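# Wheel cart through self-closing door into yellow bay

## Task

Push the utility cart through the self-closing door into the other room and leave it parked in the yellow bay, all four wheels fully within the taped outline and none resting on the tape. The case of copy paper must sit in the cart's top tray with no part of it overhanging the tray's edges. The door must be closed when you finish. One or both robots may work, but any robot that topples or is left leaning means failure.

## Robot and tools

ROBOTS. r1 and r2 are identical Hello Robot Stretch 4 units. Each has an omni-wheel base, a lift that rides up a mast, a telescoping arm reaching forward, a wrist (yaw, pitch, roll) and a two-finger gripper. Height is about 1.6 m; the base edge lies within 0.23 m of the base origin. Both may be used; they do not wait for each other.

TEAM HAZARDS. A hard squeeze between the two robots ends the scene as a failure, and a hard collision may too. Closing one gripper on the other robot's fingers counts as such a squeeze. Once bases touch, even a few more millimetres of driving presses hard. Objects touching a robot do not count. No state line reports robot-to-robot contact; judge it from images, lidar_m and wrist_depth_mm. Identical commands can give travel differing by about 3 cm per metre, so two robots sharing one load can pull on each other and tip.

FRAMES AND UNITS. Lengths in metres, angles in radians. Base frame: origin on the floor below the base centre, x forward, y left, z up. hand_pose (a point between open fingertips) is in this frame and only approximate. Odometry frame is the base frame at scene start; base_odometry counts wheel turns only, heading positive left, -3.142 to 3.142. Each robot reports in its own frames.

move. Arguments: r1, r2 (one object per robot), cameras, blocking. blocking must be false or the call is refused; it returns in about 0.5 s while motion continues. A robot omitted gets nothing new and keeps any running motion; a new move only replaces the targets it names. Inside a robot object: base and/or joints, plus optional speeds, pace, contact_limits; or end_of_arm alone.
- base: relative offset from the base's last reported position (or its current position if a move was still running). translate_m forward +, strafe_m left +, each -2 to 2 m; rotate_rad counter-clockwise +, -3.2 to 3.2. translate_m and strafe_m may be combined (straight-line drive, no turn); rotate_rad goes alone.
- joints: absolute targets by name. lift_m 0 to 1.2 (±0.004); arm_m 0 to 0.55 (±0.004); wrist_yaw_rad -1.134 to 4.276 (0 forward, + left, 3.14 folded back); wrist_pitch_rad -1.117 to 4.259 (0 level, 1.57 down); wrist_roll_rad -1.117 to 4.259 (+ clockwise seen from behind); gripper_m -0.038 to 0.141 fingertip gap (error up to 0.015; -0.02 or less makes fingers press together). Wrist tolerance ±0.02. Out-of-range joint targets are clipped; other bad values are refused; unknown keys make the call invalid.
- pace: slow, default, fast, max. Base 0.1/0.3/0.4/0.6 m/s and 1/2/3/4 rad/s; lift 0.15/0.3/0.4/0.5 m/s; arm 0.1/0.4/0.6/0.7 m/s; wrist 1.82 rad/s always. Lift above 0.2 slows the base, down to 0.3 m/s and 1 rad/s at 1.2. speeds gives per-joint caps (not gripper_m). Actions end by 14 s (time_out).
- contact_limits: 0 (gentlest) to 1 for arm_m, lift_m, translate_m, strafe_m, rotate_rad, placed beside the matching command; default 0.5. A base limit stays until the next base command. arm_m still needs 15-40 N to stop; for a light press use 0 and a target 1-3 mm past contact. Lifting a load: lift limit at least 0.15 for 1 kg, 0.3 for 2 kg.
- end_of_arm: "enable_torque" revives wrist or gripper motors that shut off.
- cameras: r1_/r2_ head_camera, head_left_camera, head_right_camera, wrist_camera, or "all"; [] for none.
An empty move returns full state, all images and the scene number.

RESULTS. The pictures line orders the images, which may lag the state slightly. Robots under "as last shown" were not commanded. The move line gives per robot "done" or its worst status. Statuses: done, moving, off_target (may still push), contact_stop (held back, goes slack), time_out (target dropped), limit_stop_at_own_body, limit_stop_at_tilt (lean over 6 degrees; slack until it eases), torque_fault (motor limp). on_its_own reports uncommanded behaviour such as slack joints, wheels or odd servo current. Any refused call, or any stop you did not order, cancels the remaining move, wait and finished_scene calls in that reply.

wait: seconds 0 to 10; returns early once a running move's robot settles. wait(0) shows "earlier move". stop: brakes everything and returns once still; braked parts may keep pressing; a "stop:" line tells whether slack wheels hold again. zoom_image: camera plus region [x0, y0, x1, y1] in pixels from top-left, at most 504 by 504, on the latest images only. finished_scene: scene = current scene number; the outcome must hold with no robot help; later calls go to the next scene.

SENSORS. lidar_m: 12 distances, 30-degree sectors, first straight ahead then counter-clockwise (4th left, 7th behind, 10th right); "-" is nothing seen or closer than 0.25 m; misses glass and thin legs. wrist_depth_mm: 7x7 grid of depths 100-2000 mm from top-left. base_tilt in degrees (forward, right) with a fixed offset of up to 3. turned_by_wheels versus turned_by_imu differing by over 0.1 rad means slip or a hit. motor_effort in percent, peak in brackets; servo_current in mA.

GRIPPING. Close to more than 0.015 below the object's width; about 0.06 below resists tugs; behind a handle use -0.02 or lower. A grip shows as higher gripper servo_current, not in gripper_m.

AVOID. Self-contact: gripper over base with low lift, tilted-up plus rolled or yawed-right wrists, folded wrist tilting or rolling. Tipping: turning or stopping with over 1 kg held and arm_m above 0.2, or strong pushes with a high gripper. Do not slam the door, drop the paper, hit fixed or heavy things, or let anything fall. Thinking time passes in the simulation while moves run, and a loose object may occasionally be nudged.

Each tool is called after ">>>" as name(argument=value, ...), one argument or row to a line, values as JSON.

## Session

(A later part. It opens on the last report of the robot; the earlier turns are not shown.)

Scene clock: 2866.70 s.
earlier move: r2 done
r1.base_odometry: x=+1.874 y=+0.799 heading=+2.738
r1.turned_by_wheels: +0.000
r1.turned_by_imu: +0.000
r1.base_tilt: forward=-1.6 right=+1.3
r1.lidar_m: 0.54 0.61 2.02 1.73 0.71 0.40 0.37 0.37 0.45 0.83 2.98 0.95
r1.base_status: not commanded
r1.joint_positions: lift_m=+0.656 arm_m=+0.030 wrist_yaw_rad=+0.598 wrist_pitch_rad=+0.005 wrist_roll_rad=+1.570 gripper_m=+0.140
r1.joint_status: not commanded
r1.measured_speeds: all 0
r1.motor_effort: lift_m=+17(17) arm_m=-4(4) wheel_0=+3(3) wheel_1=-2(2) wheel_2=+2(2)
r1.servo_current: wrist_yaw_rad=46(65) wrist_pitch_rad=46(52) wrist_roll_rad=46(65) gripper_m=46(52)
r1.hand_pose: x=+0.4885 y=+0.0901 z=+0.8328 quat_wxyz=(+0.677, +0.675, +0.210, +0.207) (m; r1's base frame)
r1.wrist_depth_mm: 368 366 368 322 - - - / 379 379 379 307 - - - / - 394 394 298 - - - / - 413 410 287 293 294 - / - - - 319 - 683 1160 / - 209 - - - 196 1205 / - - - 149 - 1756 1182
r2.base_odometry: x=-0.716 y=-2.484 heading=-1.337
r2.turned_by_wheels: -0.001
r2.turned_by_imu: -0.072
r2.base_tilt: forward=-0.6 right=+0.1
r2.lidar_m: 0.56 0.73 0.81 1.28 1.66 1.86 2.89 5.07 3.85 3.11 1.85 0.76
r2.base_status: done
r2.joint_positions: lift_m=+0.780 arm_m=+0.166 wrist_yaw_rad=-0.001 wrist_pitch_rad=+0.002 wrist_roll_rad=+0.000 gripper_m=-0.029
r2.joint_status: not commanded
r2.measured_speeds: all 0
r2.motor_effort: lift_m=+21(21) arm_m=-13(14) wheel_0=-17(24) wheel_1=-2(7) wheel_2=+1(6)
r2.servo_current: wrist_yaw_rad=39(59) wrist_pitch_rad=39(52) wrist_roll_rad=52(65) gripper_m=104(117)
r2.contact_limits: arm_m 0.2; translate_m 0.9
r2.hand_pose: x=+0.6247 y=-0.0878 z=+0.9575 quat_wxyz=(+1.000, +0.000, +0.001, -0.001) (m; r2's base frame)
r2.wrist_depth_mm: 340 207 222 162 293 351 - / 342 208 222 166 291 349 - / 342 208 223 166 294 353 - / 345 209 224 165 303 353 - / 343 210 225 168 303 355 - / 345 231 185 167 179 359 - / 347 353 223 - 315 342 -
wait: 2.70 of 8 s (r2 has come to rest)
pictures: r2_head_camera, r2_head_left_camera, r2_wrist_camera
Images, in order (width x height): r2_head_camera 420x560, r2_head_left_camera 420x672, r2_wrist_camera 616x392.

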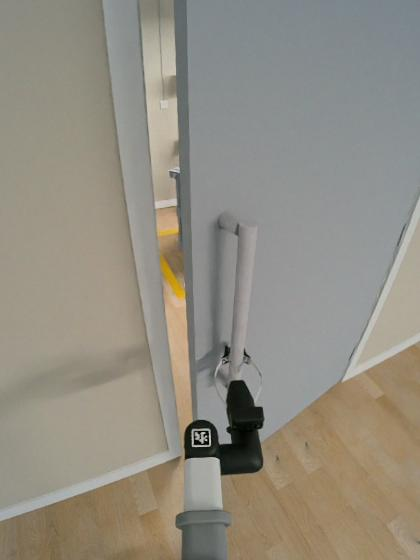

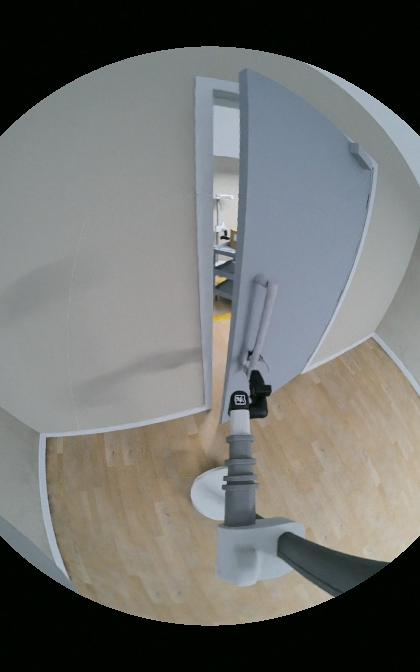

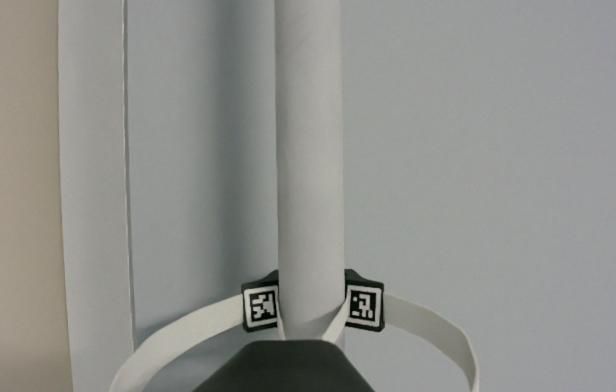

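>>> move(
  r2={"base": {"translate_m": 0.108, "strafe_m": 0.09}, "pace": "slow", "contact_limits": {"translate_m": 0.9}},
  blocking=false,
)

>>> wait(
  seconds=8,
  cameras=["r2_head_camera", "r2_wrist_camera", "r2_head_left_camera"],
)

Scene clock: 2877.13 s.
move: r2 moving
r1: as last shown
r1.lidar_m: 0.52 0.62 1.99 1.76 0.71 0.40 0.37 0.37 0.45 0.83 2.96 0.94
r1.servo_current: wrist_yaw_rad=46(59) wrist_pitch_rad=46(59) wrist_roll_rad=52(59) gripper_m=46(52)
r1.wrist_depth_mm: 368 364 366 320 - - - / 379 379 379 309 - - - / - 397 394 297 - - - / - 415 413 289 291 293 - / - - - 317 - 691 1118 / - 211 - - - 196 1205 / - - - 149 - 1756 1229
r2.base_odometry: x=-0.705 y=-2.492 heading=-1.338
r2.turned_by_wheels: -0.001
r2.turned_by_imu: -0.005
r2.base_tilt: forward=-0.6 right=+0.1
r2.lidar_m: 0.57 0.71 0.79 1.27 1.66 1.84 2.84 5.08 3.87 3.12 1.88 0.75
r2.base_status: translate_m moving; strafe_m moving
r2.joint_positions: lift_m=+0.780 arm_m=+0.166 wrist_yaw_rad=+0.000 wrist_pitch_rad=+0.002 wrist_roll_rad=+0.000 gripper_m=-0.029
r2.joint_status: not commanded
r2.measured_speeds: translate_m=+0.038 strafe_m=+0.033 rotate_rad=-0.003 lift_m=+0.000 arm_m=-0.001 wrist_yaw_rad=+0.000 wrist_pitch_rad=+0.000 wrist_roll_rad=+0.000
r2.motor_effort: lift_m=+21(21) arm_m=-13(13) wheel_0=-14(16) wheel_1=+4(5) wheel_2=-4(5)
r2.servo_current: wrist_yaw_rad=52(59) wrist_pitch_rad=46(46) wrist_roll_rad=52(52) gripper_m=104(111)
r2.contact_limits: arm_m 0.2; translate_m 0.9
r2.hand_pose: x=+0.6248 y=-0.0874 z=+0.9575 quat_wxyz=(+1.000, +0.000, +0.001, +0.000) (m; r2's base frame)
r2.wrist_depth_mm: 325 207 223 163 293 353 - / 329 208 222 164 297 353 - / 330 209 223 166 297 355 - / 332 210 224 164 297 355 - / 332 211 225 168 300 359 - / 338 211 184 167 180 370 - / 338 343 223 - 315 366 -
pictures: none

Scene clock: 2879.53 s.
earlier move: r2 done
r1.base_odometry: x=+1.874 y=+0.799 heading=+2.738
r1.turned_by_wheels: +0.000
r1.turned_by_imu: +0.000
r1.base_tilt: forward=-1.6 right=+1.2
r1.lidar_m: 0.55 0.60 2.00 1.74 0.74 0.42 0.35 0.34 0.44 0.86 2.97 0.94
r1.base_status: not commanded
r1.joint_positions: lift_m=+0.656 arm_m=+0.030 wrist_yaw_rad=+0.598 wrist_pitch_rad=+0.005 wrist_roll_rad=+1.570 gripper_m=+0.140
r1.joint_status: not commanded
r1.measured_speeds: all 0
r1.motor_effort: lift_m=+17(17) arm_m=-4(4) wheel_0=+3(3) wheel_1=-2(2) wheel_2=+2(2)
r1.servo_current: wrist_yaw_rad=46(65) wrist_pitch_rad=46(59) wrist_roll_rad=39(65) gripper_m=46(52)
r1.hand_pose: x=+0.4885 y=+0.0901 z=+0.8328 quat_wxyz=(+0.677, +0.675, +0.210, +0.207) (m; r1's base frame)
r1.wrist_depth_mm: 364 364 366 320 - - - / 379 377 377 309 - - - / - 394 397 297 - - - / - 415 413 289 293 293 - / - - - 320 - 676 1138 / - 209 - - - 196 1205 / - - - 150 - 1708 1229
r2.base_odometry: x=-0.603 y=-2.569 heading=-1.338
r2.turned_by_wheels: +0.000
r2.turned_by_imu: -0.049
r2.base_tilt: forward=-0.6 right=+0.1
r2.lidar_m: 0.56 0.57 0.64 0.94 1.61 1.75 2.54 5.20 4.05 3.20 1.73 0.72
r2.base_status: done
r2.joint_positions: lift_m=+0.780 arm_m=+0.165 wrist_yaw_rad=-0.003 wrist_pitch_rad=+0.002 wrist_roll_rad=+0.000 gripper_m=-0.029
r2.joint_status: not commanded
r2.measured_speeds: translate_m=+0.000 strafe_m=+0.000 rotate_rad=+0.001 lift_m=+0.000 arm_m=+0.000 wrist_yaw_rad=+0.004 wrist_pitch_rad=+0.000 wrist_roll_rad=+0.000
r2.motor_effort: lift_m=+21(21) arm_m=-6(13) wheel_0=-18(31) wheel_1=-4(6) wheel_2=+2(16)
r2.servo_current: wrist_yaw_rad=46(78) wrist_pitch_rad=46(46) wrist_roll_rad=46(59) gripper_m=91(111)
r2.contact_limits: arm_m 0.2; translate_m 0.9
r2.hand_pose: x=+0.6242 y=-0.0882 z=+0.9575 quat_wxyz=(+1.000, +0.000, +0.001, -0.001) (m; r2's base frame)
r2.wrist_depth_mm: 220 225 223 164 279 322 373 / 221 227 224 163 286 324 373 / 220 228 224 165 287 325 377 / 224 229 227 166 289 327 379 / 224 229 227 167 286 327 382 / 225 230 217 167 179 338 384 / 224 231 224 - 298 320 389
wait: 2.40 of 8 s (r2 has come to rest)
pictures: r2_head_camera, r2_head_left_camera, r2_wrist_camera
Images, in order (width x height): r2_head_camera 420x560, r2_head_left_camera 420x672, r2_wrist_camera 616x392.

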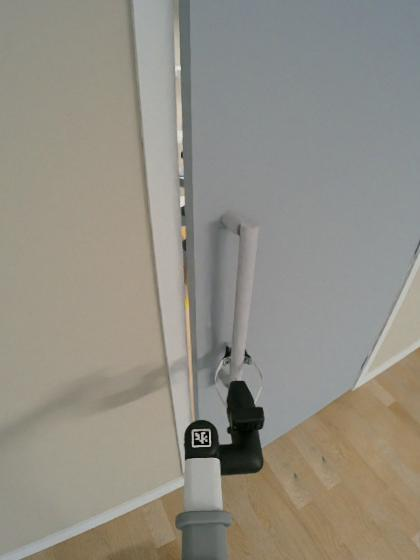

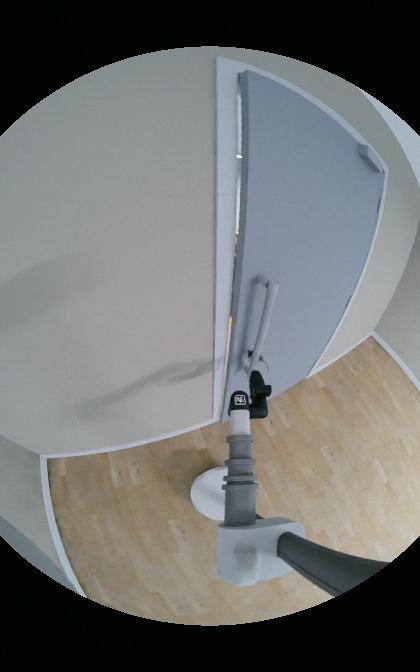

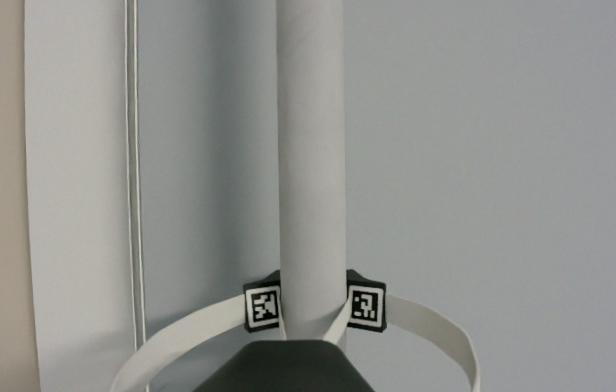

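>>> move(
  r2={"base": {"translate_m": 0.04, "strafe_m": 0.03}, "pace": "slow", "contact_limits": {"translate_m": 0.7}},
  blocking=false,
)

>>> wait(
  seconds=8,
  cameras=["r2_head_camera", "r2_wrist_camera", "r1_head_camera"],
)

Scene clock: 2886.13 s.
move: r2 moving
r1: as last shown
r1.base_tilt: forward=-1.5 right=+1.3
r1.lidar_m: 0.54 0.62 1.99 1.76 0.70 0.43 0.35 0.37 0.45 0.83 2.97 0.96
r1.motor_effort: lift_m=+17(17) arm_m=-3(4) wheel_0=+3(3) wheel_1=-2(2) wheel_2=+2(2)
r1.servo_current: wrist_yaw_rad=46(59) wrist_pitch_rad=52(52) wrist_roll_rad=52(59) gripper_m=39(46)
r1.wrist_depth_mm: 366 366 366 320 - - - / 382 377 382 309 - - - / - 399 397 298 - - - / - 418 415 289 291 294 - / - - - 319 - 691 1160 / - 210 - - - 196 1182 / - - - 150 - 1808 1229
r2.base_odometry: x=-0.593 y=-2.577 heading=-1.339
r2.turned_by_wheels: -0.001
r2.turned_by_imu: -0.007
r2.base_tilt: forward=-0.7 right=+0.1
r2.lidar_m: 0.56 0.56 0.61 0.92 1.59 1.72 2.56 5.22 4.14 3.20 1.70 0.73
r2.base_status: translate_m moving; strafe_m moving
r2.joint_positions: lift_m=+0.780 arm_m=+0.165 wrist_yaw_rad=-0.001 wrist_pitch_rad=+0.002 wrist_roll_rad=+0.000 gripper_m=-0.029
r2.joint_status: not commanded
r2.measured_speeds: translate_m=+0.041 strafe_m=+0.032 rotate_rad=-0.001 lift_m=+0.000 arm_m=+0.000 wrist_yaw_rad=+0.000 wrist_pitch_rad=+0.000 wrist_roll_rad=+0.000
r2.motor_effort: lift_m=+21(21) arm_m=-6(7) wheel_0=-10(18) wheel_1=+2(4) wheel_2=-6(6)
r2.servo_current: wrist_yaw_rad=52(52) wrist_pitch_rad=39(46) wrist_roll_rad=39(59) gripper_m=91(98)
r2.contact_limits: arm_m 0.2; translate_m 0.7
r2.hand_pose: x=+0.6244 y=-0.0876 z=+0.9575 quat_wxyz=(+1.000, +0.000, +0.001, +0.000) (m; r2's base frame)
r2.wrist_depth_mm: 206 211 223 164 281 325 377 / 211 211 224 163 285 325 366 / 208 220 225 166 283 329 379 / 212 220 226 165 285 330 382 / 215 220 227 168 286 332 387 / 215 220 183 167 180 342 389 / 213 221 225 - 301 336 384
pictures: none

Scene clock: 2887.27 s.
earlier move: r2 done
r1.base_odometry: x=+1.874 y=+0.799 heading=+2.738
r1.turned_by_wheels: +0.000
r1.turned_by_imu: +0.000
r1.base_tilt: forward=-1.6 right=+1.2
r1.lidar_m: 0.54 0.63 2.01 1.74 0.72 0.41 0.36 0.35 0.45 0.79 2.96 0.96
r1.base_status: not commanded
r1.joint_positions: lift_m=+0.656 arm_m=+0.030 wrist_yaw_rad=+0.598 wrist_pitch_rad=+0.005 wrist_roll_rad=+1.570 gripper_m=+0.140
r1.joint_status: not commanded
r1.measured_speeds: all 0
r1.motor_effort: lift_m=+17(17) arm_m=-3(4) wheel_0=+3(3) wheel_1=-2(2) wheel_2=+2(2)
r1.servo_current: wrist_yaw_rad=39(65) wrist_pitch_rad=52(52) wrist_roll_rad=39(65) gripper_m=33(52)
r1.hand_pose: x=+0.4885 y=+0.0901 z=+0.8328 quat_wxyz=(+0.677, +0.675, +0.210, +0.207) (m; r1's base frame)
r1.wrist_depth_mm: 366 366 370 319 - - - / 382 379 379 309 - - - / - 397 397 298 - - - / - 415 413 287 291 293 - / - - - 317 - 691 1138 / - 210 - - - 196 1205 / - - - 150 - 1708 1205
r2.base_odometry: x=-0.565 y=-2.601 heading=-1.339
r2.turned_by_wheels: +0.000
r2.turned_by_imu: -0.009
r2.base_tilt: forward=-0.6 right=+0.1
r2.lidar_m: 0.54 0.53 0.56 0.87 1.61 1.73 2.50 5.27 4.15 3.20 1.63 0.73
r2.base_status: done
r2.joint_positions: lift_m=+0.780 arm_m=+0.165 wrist_yaw_rad=-0.003 wrist_pitch_rad=+0.002 wrist_roll_rad=+0.000 gripper_m=-0.029
r2.joint_status: not commanded
r2.measured_speeds: all 0
r2.motor_effort: lift_m=+21(21) arm_m=-6(7) wheel_0=-16(19) wheel_1=-2(6) wheel_2=+2(10)
r2.servo_current: wrist_yaw_rad=46(59) wrist_pitch_rad=46(46) wrist_roll_rad=46(59) gripper_m=98(98)
r2.contact_limits: arm_m 0.2; translate_m 0.7
r2.hand_pose: x=+0.6242 y=-0.0883 z=+0.9575 quat_wxyz=(+1.000, +0.000, +0.001, -0.001) (m; r2's base frame)
r2.wrist_depth_mm: 175 203 225 165 276 315 359 / 178 205 225 165 279 315 349 / 177 206 226 166 278 319 359 / 178 209 228 165 281 319 364 / 180 192 227 167 283 322 368 / 179 193 185 168 179 330 368 / 181 189 227 - 294 312 366
wait: 1.13 of 8 s (r2 has come to rest)
pictures: r1_head_camera, r2_head_camera, r2_wrist_camera
Images, in order (width x height): r1_head_camera 420x560, r2_head_camera 420x560, r2_wrist_camera 616x392.

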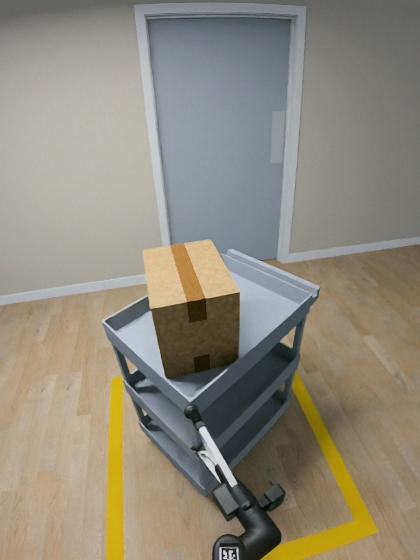

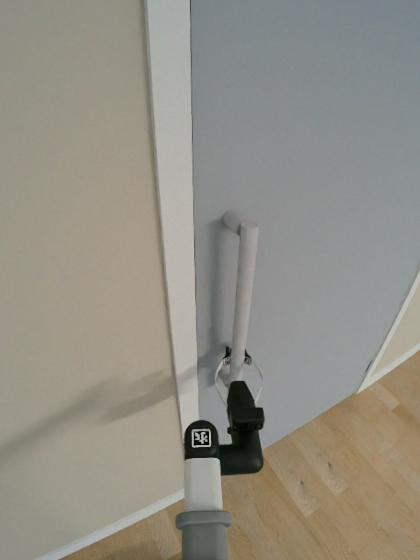

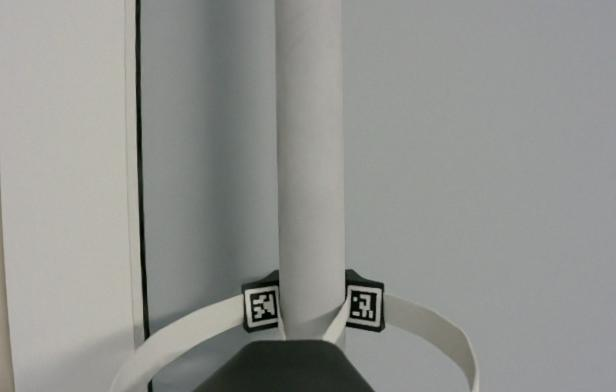

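>>> move(
  r2={"joints": {"gripper_m": 0.12}},
  blocking=false,
)

>>> wait(
  seconds=4,
  cameras=["r2_head_camera", "r2_wrist_camera", "r1_head_camera"],
)

>>> zoom_image(
  camera="r1_head_camera",
  region=[120, 0, 320, 280],
)

>>> zoom_image(
  camera="r2_head_camera",
  region=[130, 0, 280, 220],
)

Scene clock: 2892.57 s.
move: r2 moving
r1: as last shown
r1.base_tilt: forward=-1.6 right=+1.3
r1.lidar_m: 0.54 0.63 1.98 1.74 0.72 0.42 0.37 0.36 0.47 0.85 2.97 0.95
r1.motor_effort: lift_m=+17(17) arm_m=-4(4) wheel_0=+3(3) wheel_1=-2(2) wheel_2=+2(2)
r1.servo_current: wrist_yaw_rad=39(59) wrist_pitch_rad=52(52) wrist_roll_rad=52(52) gripper_m=46(52)
r1.wrist_depth_mm: 364 362 368 320 - - - / 379 377 379 309 - - - / - 394 397 297 - - - / - 413 415 286 293 294 - / - - - 317 - 691 1138 / - 210 - - - 197 1205 / - - - 150 - 1661 1229
r2.base_odometry: x=-0.565 y=-2.601 heading=-1.339
r2.turned_by_wheels: +0.000
r2.turned_by_imu: +0.001
r2.base_tilt: forward=-0.7 right=+0.1
r2.lidar_m: 0.55 0.51 0.58 0.85 1.58 1.71 2.48 5.26 4.18 3.21 1.65 0.74
r2.base_status: not commanded
r2.joint_positions: lift_m=+0.780 arm_m=+0.165 wrist_yaw_rad=-0.003 wrist_pitch_rad=+0.002 wrist_roll_rad=+0.000 gripper_m=-0.003
r2.joint_status: gripper_m moving
r2.measured_speeds: translate_m=-0.001 strafe_m=+0.001 rotate_rad=+0.003 lift_m=+0.000 arm_m=-0.001 wrist_yaw_rad=-0.015 wrist_pitch_rad=+0.000 wrist_roll_rad=+0.000
r2.motor_effort: lift_m=+21(21) arm_m=-6(7) wheel_0=-11(16) wheel_1=-3(4) wheel_2=+2(2)
r2.servo_current: wrist_yaw_rad=46(65) wrist_pitch_rad=46(46) wrist_roll_rad=46(59) gripper_m=59(91)
r2.contact_limits: arm_m 0.2; translate_m 0.7
r2.hand_pose: x=+0.6241 y=-0.0884 z=+0.9575 quat_wxyz=(+1.000, +0.000, +0.001, -0.002) (m; r2's base frame)
r2.wrist_depth_mm: 177 206 227 164 281 320 368 / 180 207 227 167 282 324 368 / 180 208 228 169 283 325 373 / 179 209 230 167 285 327 373 / 181 208 230 172 287 329 377 / 182 215 220 172 183 340 377 / 182 189 229 - 296 345 379
pictures: none

Scene clock: 2894.30 s.
earlier move: r2 done
r1.base_odometry: x=+1.874 y=+0.799 heading=+2.738
r1.turned_by_wheels: +0.000
r1.turned_by_imu: +0.000
r1.base_tilt: forward=-1.6 right=+1.3
r1.lidar_m: 0.54 0.62 1.98 1.75 0.69 0.41 0.37 0.36 0.47 0.81 2.96 0.96
r1.base_status: not commanded
r1.joint_positions: lift_m=+0.656 arm_m=+0.030 wrist_yaw_rad=+0.598 wrist_pitch_rad=+0.005 wrist_roll_rad=+1.570 gripper_m=+0.140
r1.joint_status: not commanded
r1.measured_speeds: all 0
r1.motor_effort: lift_m=+17(17) arm_m=-4(4) wheel_0=+3(3) wheel_1=-2(2) wheel_2=+2(2)
r1.servo_current: wrist_yaw_rad=39(78) wrist_pitch_rad=46(52) wrist_roll_rad=39(65) gripper_m=39(52)
r1.hand_pose: x=+0.4885 y=+0.0901 z=+0.8328 quat_wxyz=(+0.677, +0.675, +0.210, +0.207) (m; r1's base frame)
r1.wrist_depth_mm: 366 366 368 319 - - - / 379 377 379 307 - - - / - 394 394 298 - - - / - 413 415 289 294 294 - / - - - 319 - 691 1160 / - 210 - - - 197 1205 / - - - 149 - 1756 1205
r2.base_odometry: x=-0.565 y=-2.601 heading=-1.339
r2.turned_by_wheels: +0.000
r2.turned_by_imu: +0.000
r2.base_tilt: forward=-0.7 right=+0.1
r2.lidar_m: 0.53 0.52 0.57 0.85 1.59 1.72 2.51 5.25 4.16 3.23 1.65 0.73
r2.base_status: not commanded
r2.joint_positions: lift_m=+0.780 arm_m=+0.165 wrist_yaw_rad=-0.005 wrist_pitch_rad=+0.002 wrist_roll_rad=+0.000 gripper_m=+0.120
r2.joint_status: all done
r2.measured_speeds: all 0
r2.motor_effort: lift_m=+21(21) arm_m=-5(7) wheel_0=-6(16) wheel_1=-3(4) wheel_2=+0(2)
r2.servo_current: wrist_yaw_rad=46(65) wrist_pitch_rad=39(52) wrist_roll_rad=59(59) gripper_m=52(117)
r2.contact_limits: arm_m 0.2; translate_m 0.7
r2.hand_pose: x=+0.6239 y=-0.0888 z=+0.9575 quat_wxyz=(+1.000, +0.000, +0.001, -0.002) (m; r2's base frame)
r2.wrist_depth_mm: 176 207 229 165 282 324 370 / 180 208 228 168 285 324 370 / 179 208 229 169 285 325 373 / 181 210 230 167 286 329 379 / 180 209 230 172 289 330 379 / 182 216 196 171 190 340 384 / 183 190 229 - 303 342 387
wait: 1.73 of 4 s (r2 has come to rest)
pictures: r1_head_camera, r2_head_camera, r2_wrist_camera
Images, in order (width x height): r1_head_camera 420x560, r2_head_camera 420x560, r2_wrist_camera 616x392.

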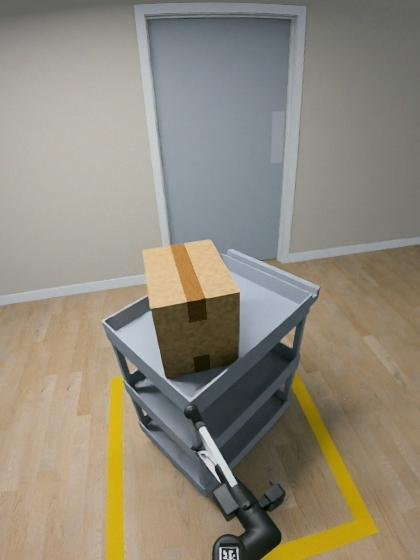

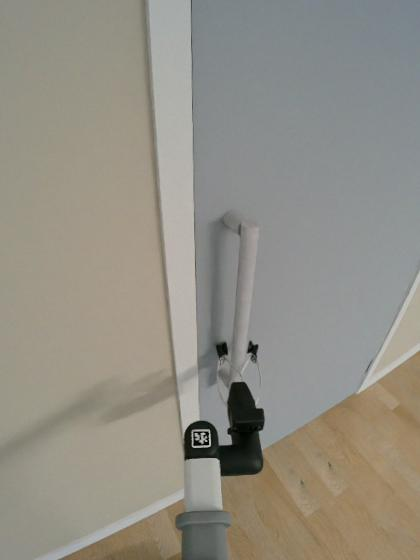

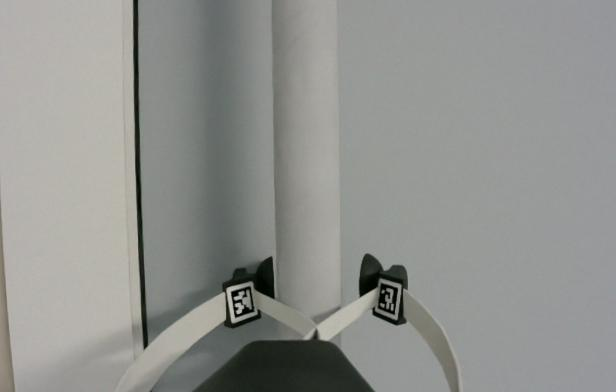

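Scaled by 1.800 from the camera's 420x560 image, which has a finer 600x800 frame.

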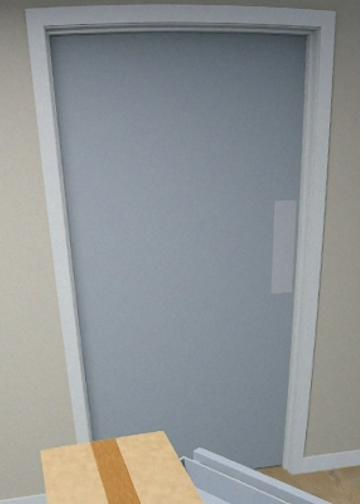

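Scaled by 2.291 from the camera's 420x560 image, which has a finer 1200x1600 frame.

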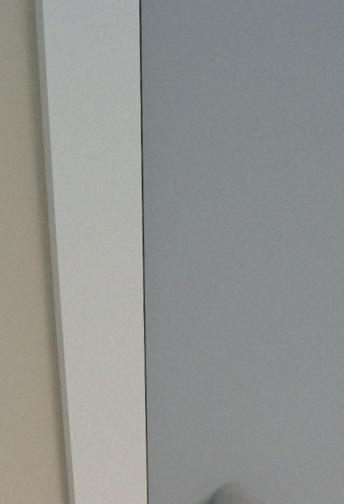

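>>> move(
  r2={"base": {"translate_m": -0.3}, "pace": "slow", "contact_limits": {"translate_m": 0.3}},
  blocking=false,
)

>>> wait(
  seconds=8,
  cameras=["r2_head_camera", "r2_wrist_camera", "r1_head_camera", "r1_head_left_camera", "r2_head_left_camera"],
)

>>> zoom_image(
  camera="r1_head_camera",
  region=[90, 230, 390, 560],
)

>>> zoom_image(
  camera="r2_head_left_camera",
  region=[150, 40, 400, 440],
)

Scene clock: 2899.83 s.
move: r2 moving
r1: as last shown
r1.lidar_m: 0.54 0.63 2.00 1.75 0.70 0.42 0.36 0.36 0.45 0.84 2.97 0.97
r1.motor_effort: lift_m=+17(17) arm_m=-3(4) wheel_0=+2(3) wheel_1=-2(2) wheel_2=+2(2)
r1.servo_current: wrist_yaw_rad=46(59) wrist_pitch_rad=46(52) wrist_roll_rad=59(59) gripper_m=39(52)
r1.wrist_depth_mm: 364 366 366 322 - - - / 379 382 379 309 - - - / - 397 394 298 - - - / - 415 413 286 293 293 - / - - - 319 - 691 1160 / - 211 - - - 196 1205 / - - - 149 - 1708 1182
r2.base_odometry: x=-0.568 y=-2.589 heading=-1.340
r2.turned_by_wheels: -0.001
r2.turned_by_imu: +0.000
r2.base_tilt: forward=-0.7 right=+0.1
r2.lidar_m: 0.55 0.54 0.57 0.86 1.58 1.72 2.49 5.25 4.18 3.18 1.69 0.73
r2.base_status: translate_m moving
r2.joint_positions: lift_m=+0.780 arm_m=+0.165 wrist_yaw_rad=-0.005 wrist_pitch_rad=+0.002 wrist_roll_rad=+0.000 gripper_m=+0.120
r2.joint_status: not commanded
r2.measured_speeds: translate_m=-0.048 strafe_m=+0.000 rotate_rad=+0.001 lift_m=+0.000 arm_m=+0.000 wrist_yaw_rad=+0.000 wrist_pitch_rad=+0.000 wrist_roll_rad=+0.000
r2.motor_effort: lift_m=+21(21) arm_m=-4(5) wheel_0=-10(14) wheel_1=-6(8) wheel_2=+7(7)
r2.servo_current: wrist_yaw_rad=46(59) wrist_pitch_rad=33(46) wrist_roll_rad=46(59) gripper_m=52(59)
r2.contact_limits: arm_m 0.2; translate_m 0.3
r2.hand_pose: x=+0.6239 y=-0.0888 z=+0.9575 quat_wxyz=(+1.000, +0.000, +0.001, -0.002) (m; r2's base frame)
r2.wrist_depth_mm: 186 200 236 179 293 336 382 / 187 203 236 181 294 336 384 / 189 204 239 181 297 338 387 / 190 220 239 182 298 340 387 / 191 206 236 180 293 343 392 / 193 206 202 180 196 353 392 / 193 202 238 - 315 349 392
pictures: none

Scene clock: 2903.60 s.
earlier move: r2 done
r1.base_odometry: x=+1.874 y=+0.799 heading=+2.738
r1.turned_by_wheels: +0.000
r1.turned_by_imu: +0.000
r1.base_tilt: forward=-1.6 right=+1.3
r1.lidar_m: 0.54 0.63 1.99 1.76 0.73 0.41 0.37 0.37 0.46 0.83 2.98 0.93
r1.base_status: not commanded
r1.joint_positions: lift_m=+0.656 arm_m=+0.030 wrist_yaw_rad=+0.598 wrist_pitch_rad=+0.005 wrist_roll_rad=+1.570 gripper_m=+0.140
r1.joint_status: not commanded
r1.measured_speeds: all 0
r1.motor_effort: lift_m=+17(17) arm_m=-3(4) wheel_0=+3(4) wheel_1=-2(2) wheel_2=+2(2)
r1.servo_current: wrist_yaw_rad=26(72) wrist_pitch_rad=52(52) wrist_roll_rad=39(65) gripper_m=46(52)
r1.hand_pose: x=+0.4885 y=+0.0901 z=+0.8328 quat_wxyz=(+0.677, +0.675, +0.210, +0.207) (m; r1's base frame)
r1.wrist_depth_mm: 366 366 366 320 - - - / 379 379 379 309 - - - / - 397 394 297 - - - / - 415 413 287 291 291 - / - - - 317 - 691 1138 / - 211 - - - 196 1205 / - - - 150 - 1756 1182
r2.base_odometry: x=-0.634 y=-2.309 heading=-1.339
r2.turned_by_wheels: +0.001
r2.turned_by_imu: +0.001
r2.base_tilt: forward=-0.7 right=+0.1
r2.lidar_m: 0.83 0.79 0.85 1.29 1.47 1.58 2.35 4.99 4.36 3.36 2.45 1.08
r2.base_status: done
r2.joint_positions: lift_m=+0.780 arm_m=+0.165 wrist_yaw_rad=-0.003 wrist_pitch_rad=+0.002 wrist_roll_rad=+0.000 gripper_m=+0.120
r2.joint_status: not commanded
r2.measured_speeds: all 0
r2.motor_effort: lift_m=+21(21) arm_m=-4(5) wheel_0=-5(14) wheel_1=-4(8) wheel_2=+6(10)
r2.servo_current: wrist_yaw_rad=39(65) wrist_pitch_rad=39(46) wrist_roll_rad=52(59) gripper_m=52(59)
r2.contact_limits: arm_m 0.2; translate_m 0.3
r2.hand_pose: x=+0.6241 y=-0.0882 z=+0.9575 quat_wxyz=(+1.000, +0.000, +0.001, -0.001) (m; r2's base frame)
r2.wrist_depth_mm: 407 439 466 459 - - - / 410 445 466 452 - - - / 410 449 477 469 - - - / 415 445 477 462 - - - / 415 445 477 469 - - - / 415 436 200 469 185 - - / 415 439 484 - - - -
wait: 3.77 of 8 s (r2 has come to rest)
pictures: r1_head_camera, r1_head_left_camera, r2_head_camera, r2_head_left_camera, r2_wrist_camera
Images, in order (width x height): r1_head_camera 420x560, r1_head_left_camera 420x672, r2_head_camera 420x560, r2_head_left_camera 420x672, r2_wrist_camera 616x392.

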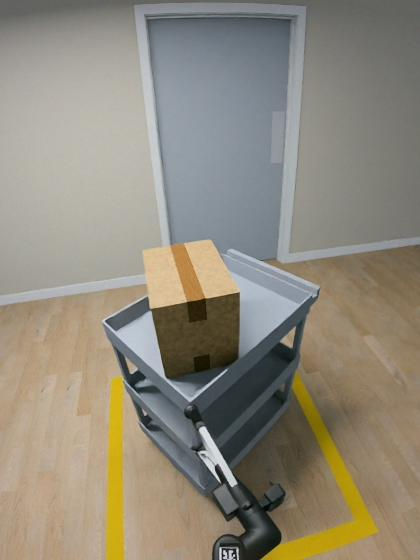

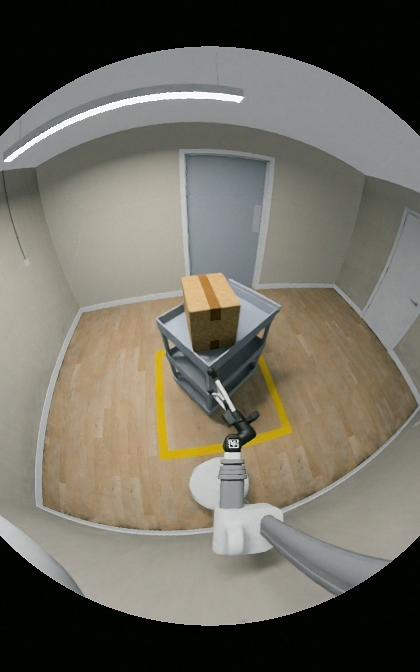

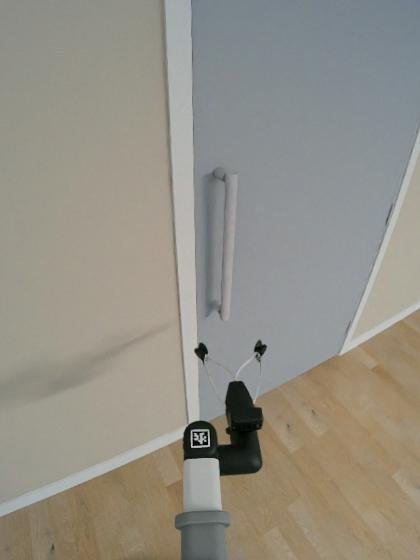

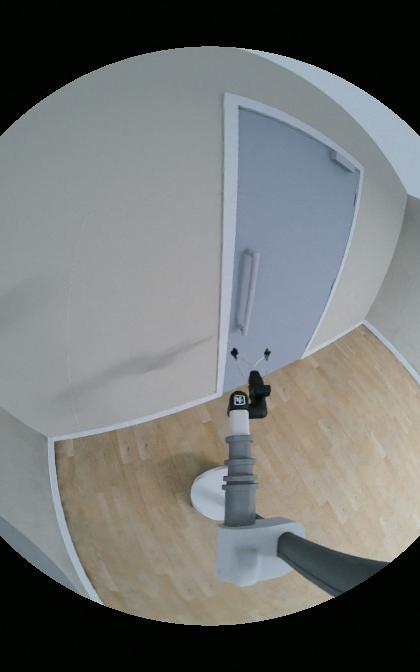

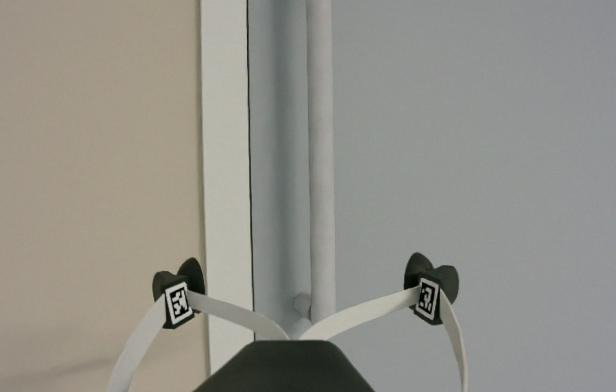

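Scaled by 1.527 from the camera's 420x560 image, which has a finer 600x800 frame.

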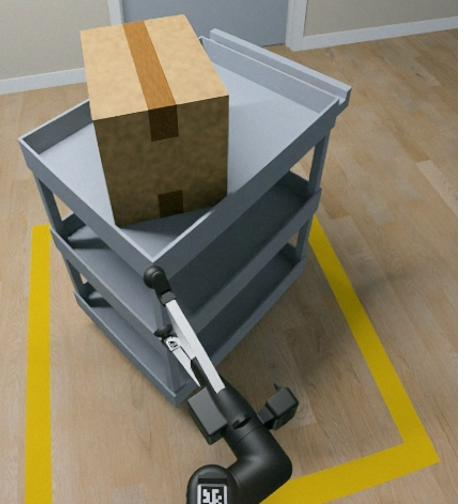

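Scaled by 1.260 from the camera's 420x672 image, which has a finer 600x960 frame.

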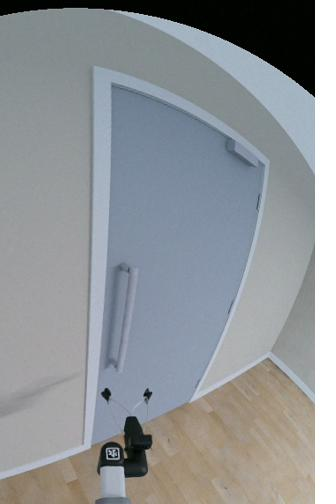

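>>> wait(
  seconds=0,
  cameras=["r1_wrist_camera", "r1_head_right_camera"],
)

Scene clock: 2911.77 s.
r1.base_odometry: x=+1.874 y=+0.799 heading=+2.738
r1.turned_by_wheels: +0.000
r1.turned_by_imu: +0.000
r1.base_tilt: forward=-1.6 right=+1.3
r1.lidar_m: 0.55 0.63 2.01 1.76 0.75 0.42 0.36 0.36 0.45 0.85 2.98 0.98
r1.base_status: not commanded
r1.joint_positions: lift_m=+0.656 arm_m=+0.030 wrist_yaw_rad=+0.598 wrist_pitch_rad=+0.005 wrist_roll_rad=+1.570 gripper_m=+0.140
r1.joint_status: not commanded
r1.measured_speeds: all 0
r1.motor_effort: lift_m=+17(17) arm_m=-3(4) wheel_0=+2(4) wheel_1=-2(2) wheel_2=+2(2)
r1.servo_current: wrist_yaw_rad=52(72) wrist_pitch_rad=46(52) wrist_roll_rad=46(65) gripper_m=39(52)
r1.hand_pose: x=+0.4885 y=+0.0901 z=+0.8328 quat_wxyz=(+0.677, +0.675, +0.210, +0.207) (m; r1's base frame)
r1.wrist_depth_mm: 364 366 364 320 - - - / 379 377 382 310 - - - / - 397 394 298 - - - / - 413 413 286 293 293 - / - - - 317 - 691 1138 / - 210 - - - 197 1205 / - - - 150 - 1756 1229
r2.base_odometry: x=-0.634 y=-2.309 heading=-1.339
r2.turned_by_wheels: +0.000
r2.turned_by_imu: +0.000
r2.base_tilt: forward=-0.7 right=+0.1
r2.lidar_m: 0.80 0.79 0.87 1.28 1.47 1.59 2.32 5.01 4.33 3.35 2.49 1.06
r2.base_status: done
r2.joint_positions: lift_m=+0.780 arm_m=+0.165 wrist_yaw_rad=-0.003 wrist_pitch_rad=+0.002 wrist_roll_rad=+0.000 gripper_m=+0.120
r2.joint_status: not commanded
r2.measured_speeds: all 0
r2.motor_effort: lift_m=+21(21) arm_m=-4(5) wheel_0=-5(14) wheel_1=-4(8) wheel_2=+6(10)
r2.servo_current: wrist_yaw_rad=46(65) wrist_pitch_rad=39(46) wrist_roll_rad=52(59) gripper_m=52(59)
r2.contact_limits: arm_m 0.2; translate_m 0.3
r2.hand_pose: x=+0.6241 y=-0.0882 z=+0.9575 quat_wxyz=(+1.000, +0.000, +0.001, -0.001) (m; r2's base frame)
r2.wrist_depth_mm: 407 439 469 462 - - - / 410 442 473 455 - - - / 413 445 473 459 - - - / 415 445 477 462 - - - / 415 449 480 469 - - - / 415 439 202 469 186 - - / 418 439 480 - - - -
pictures: r1_head_right_camera, r1_wrist_camera
Images, in order (width x height): r1_head_right_camera 420x672, r1_wrist_camera 616x392.

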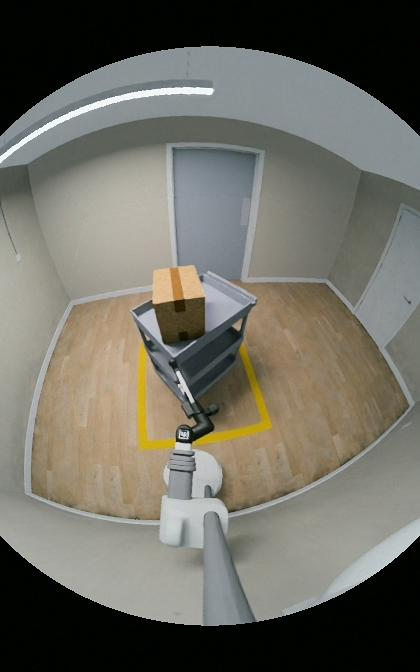

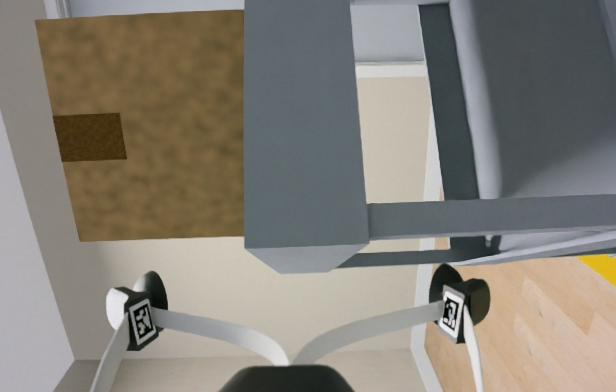

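>>> finished_scene(
  scene=1,
)

The scene is finished: the task was done.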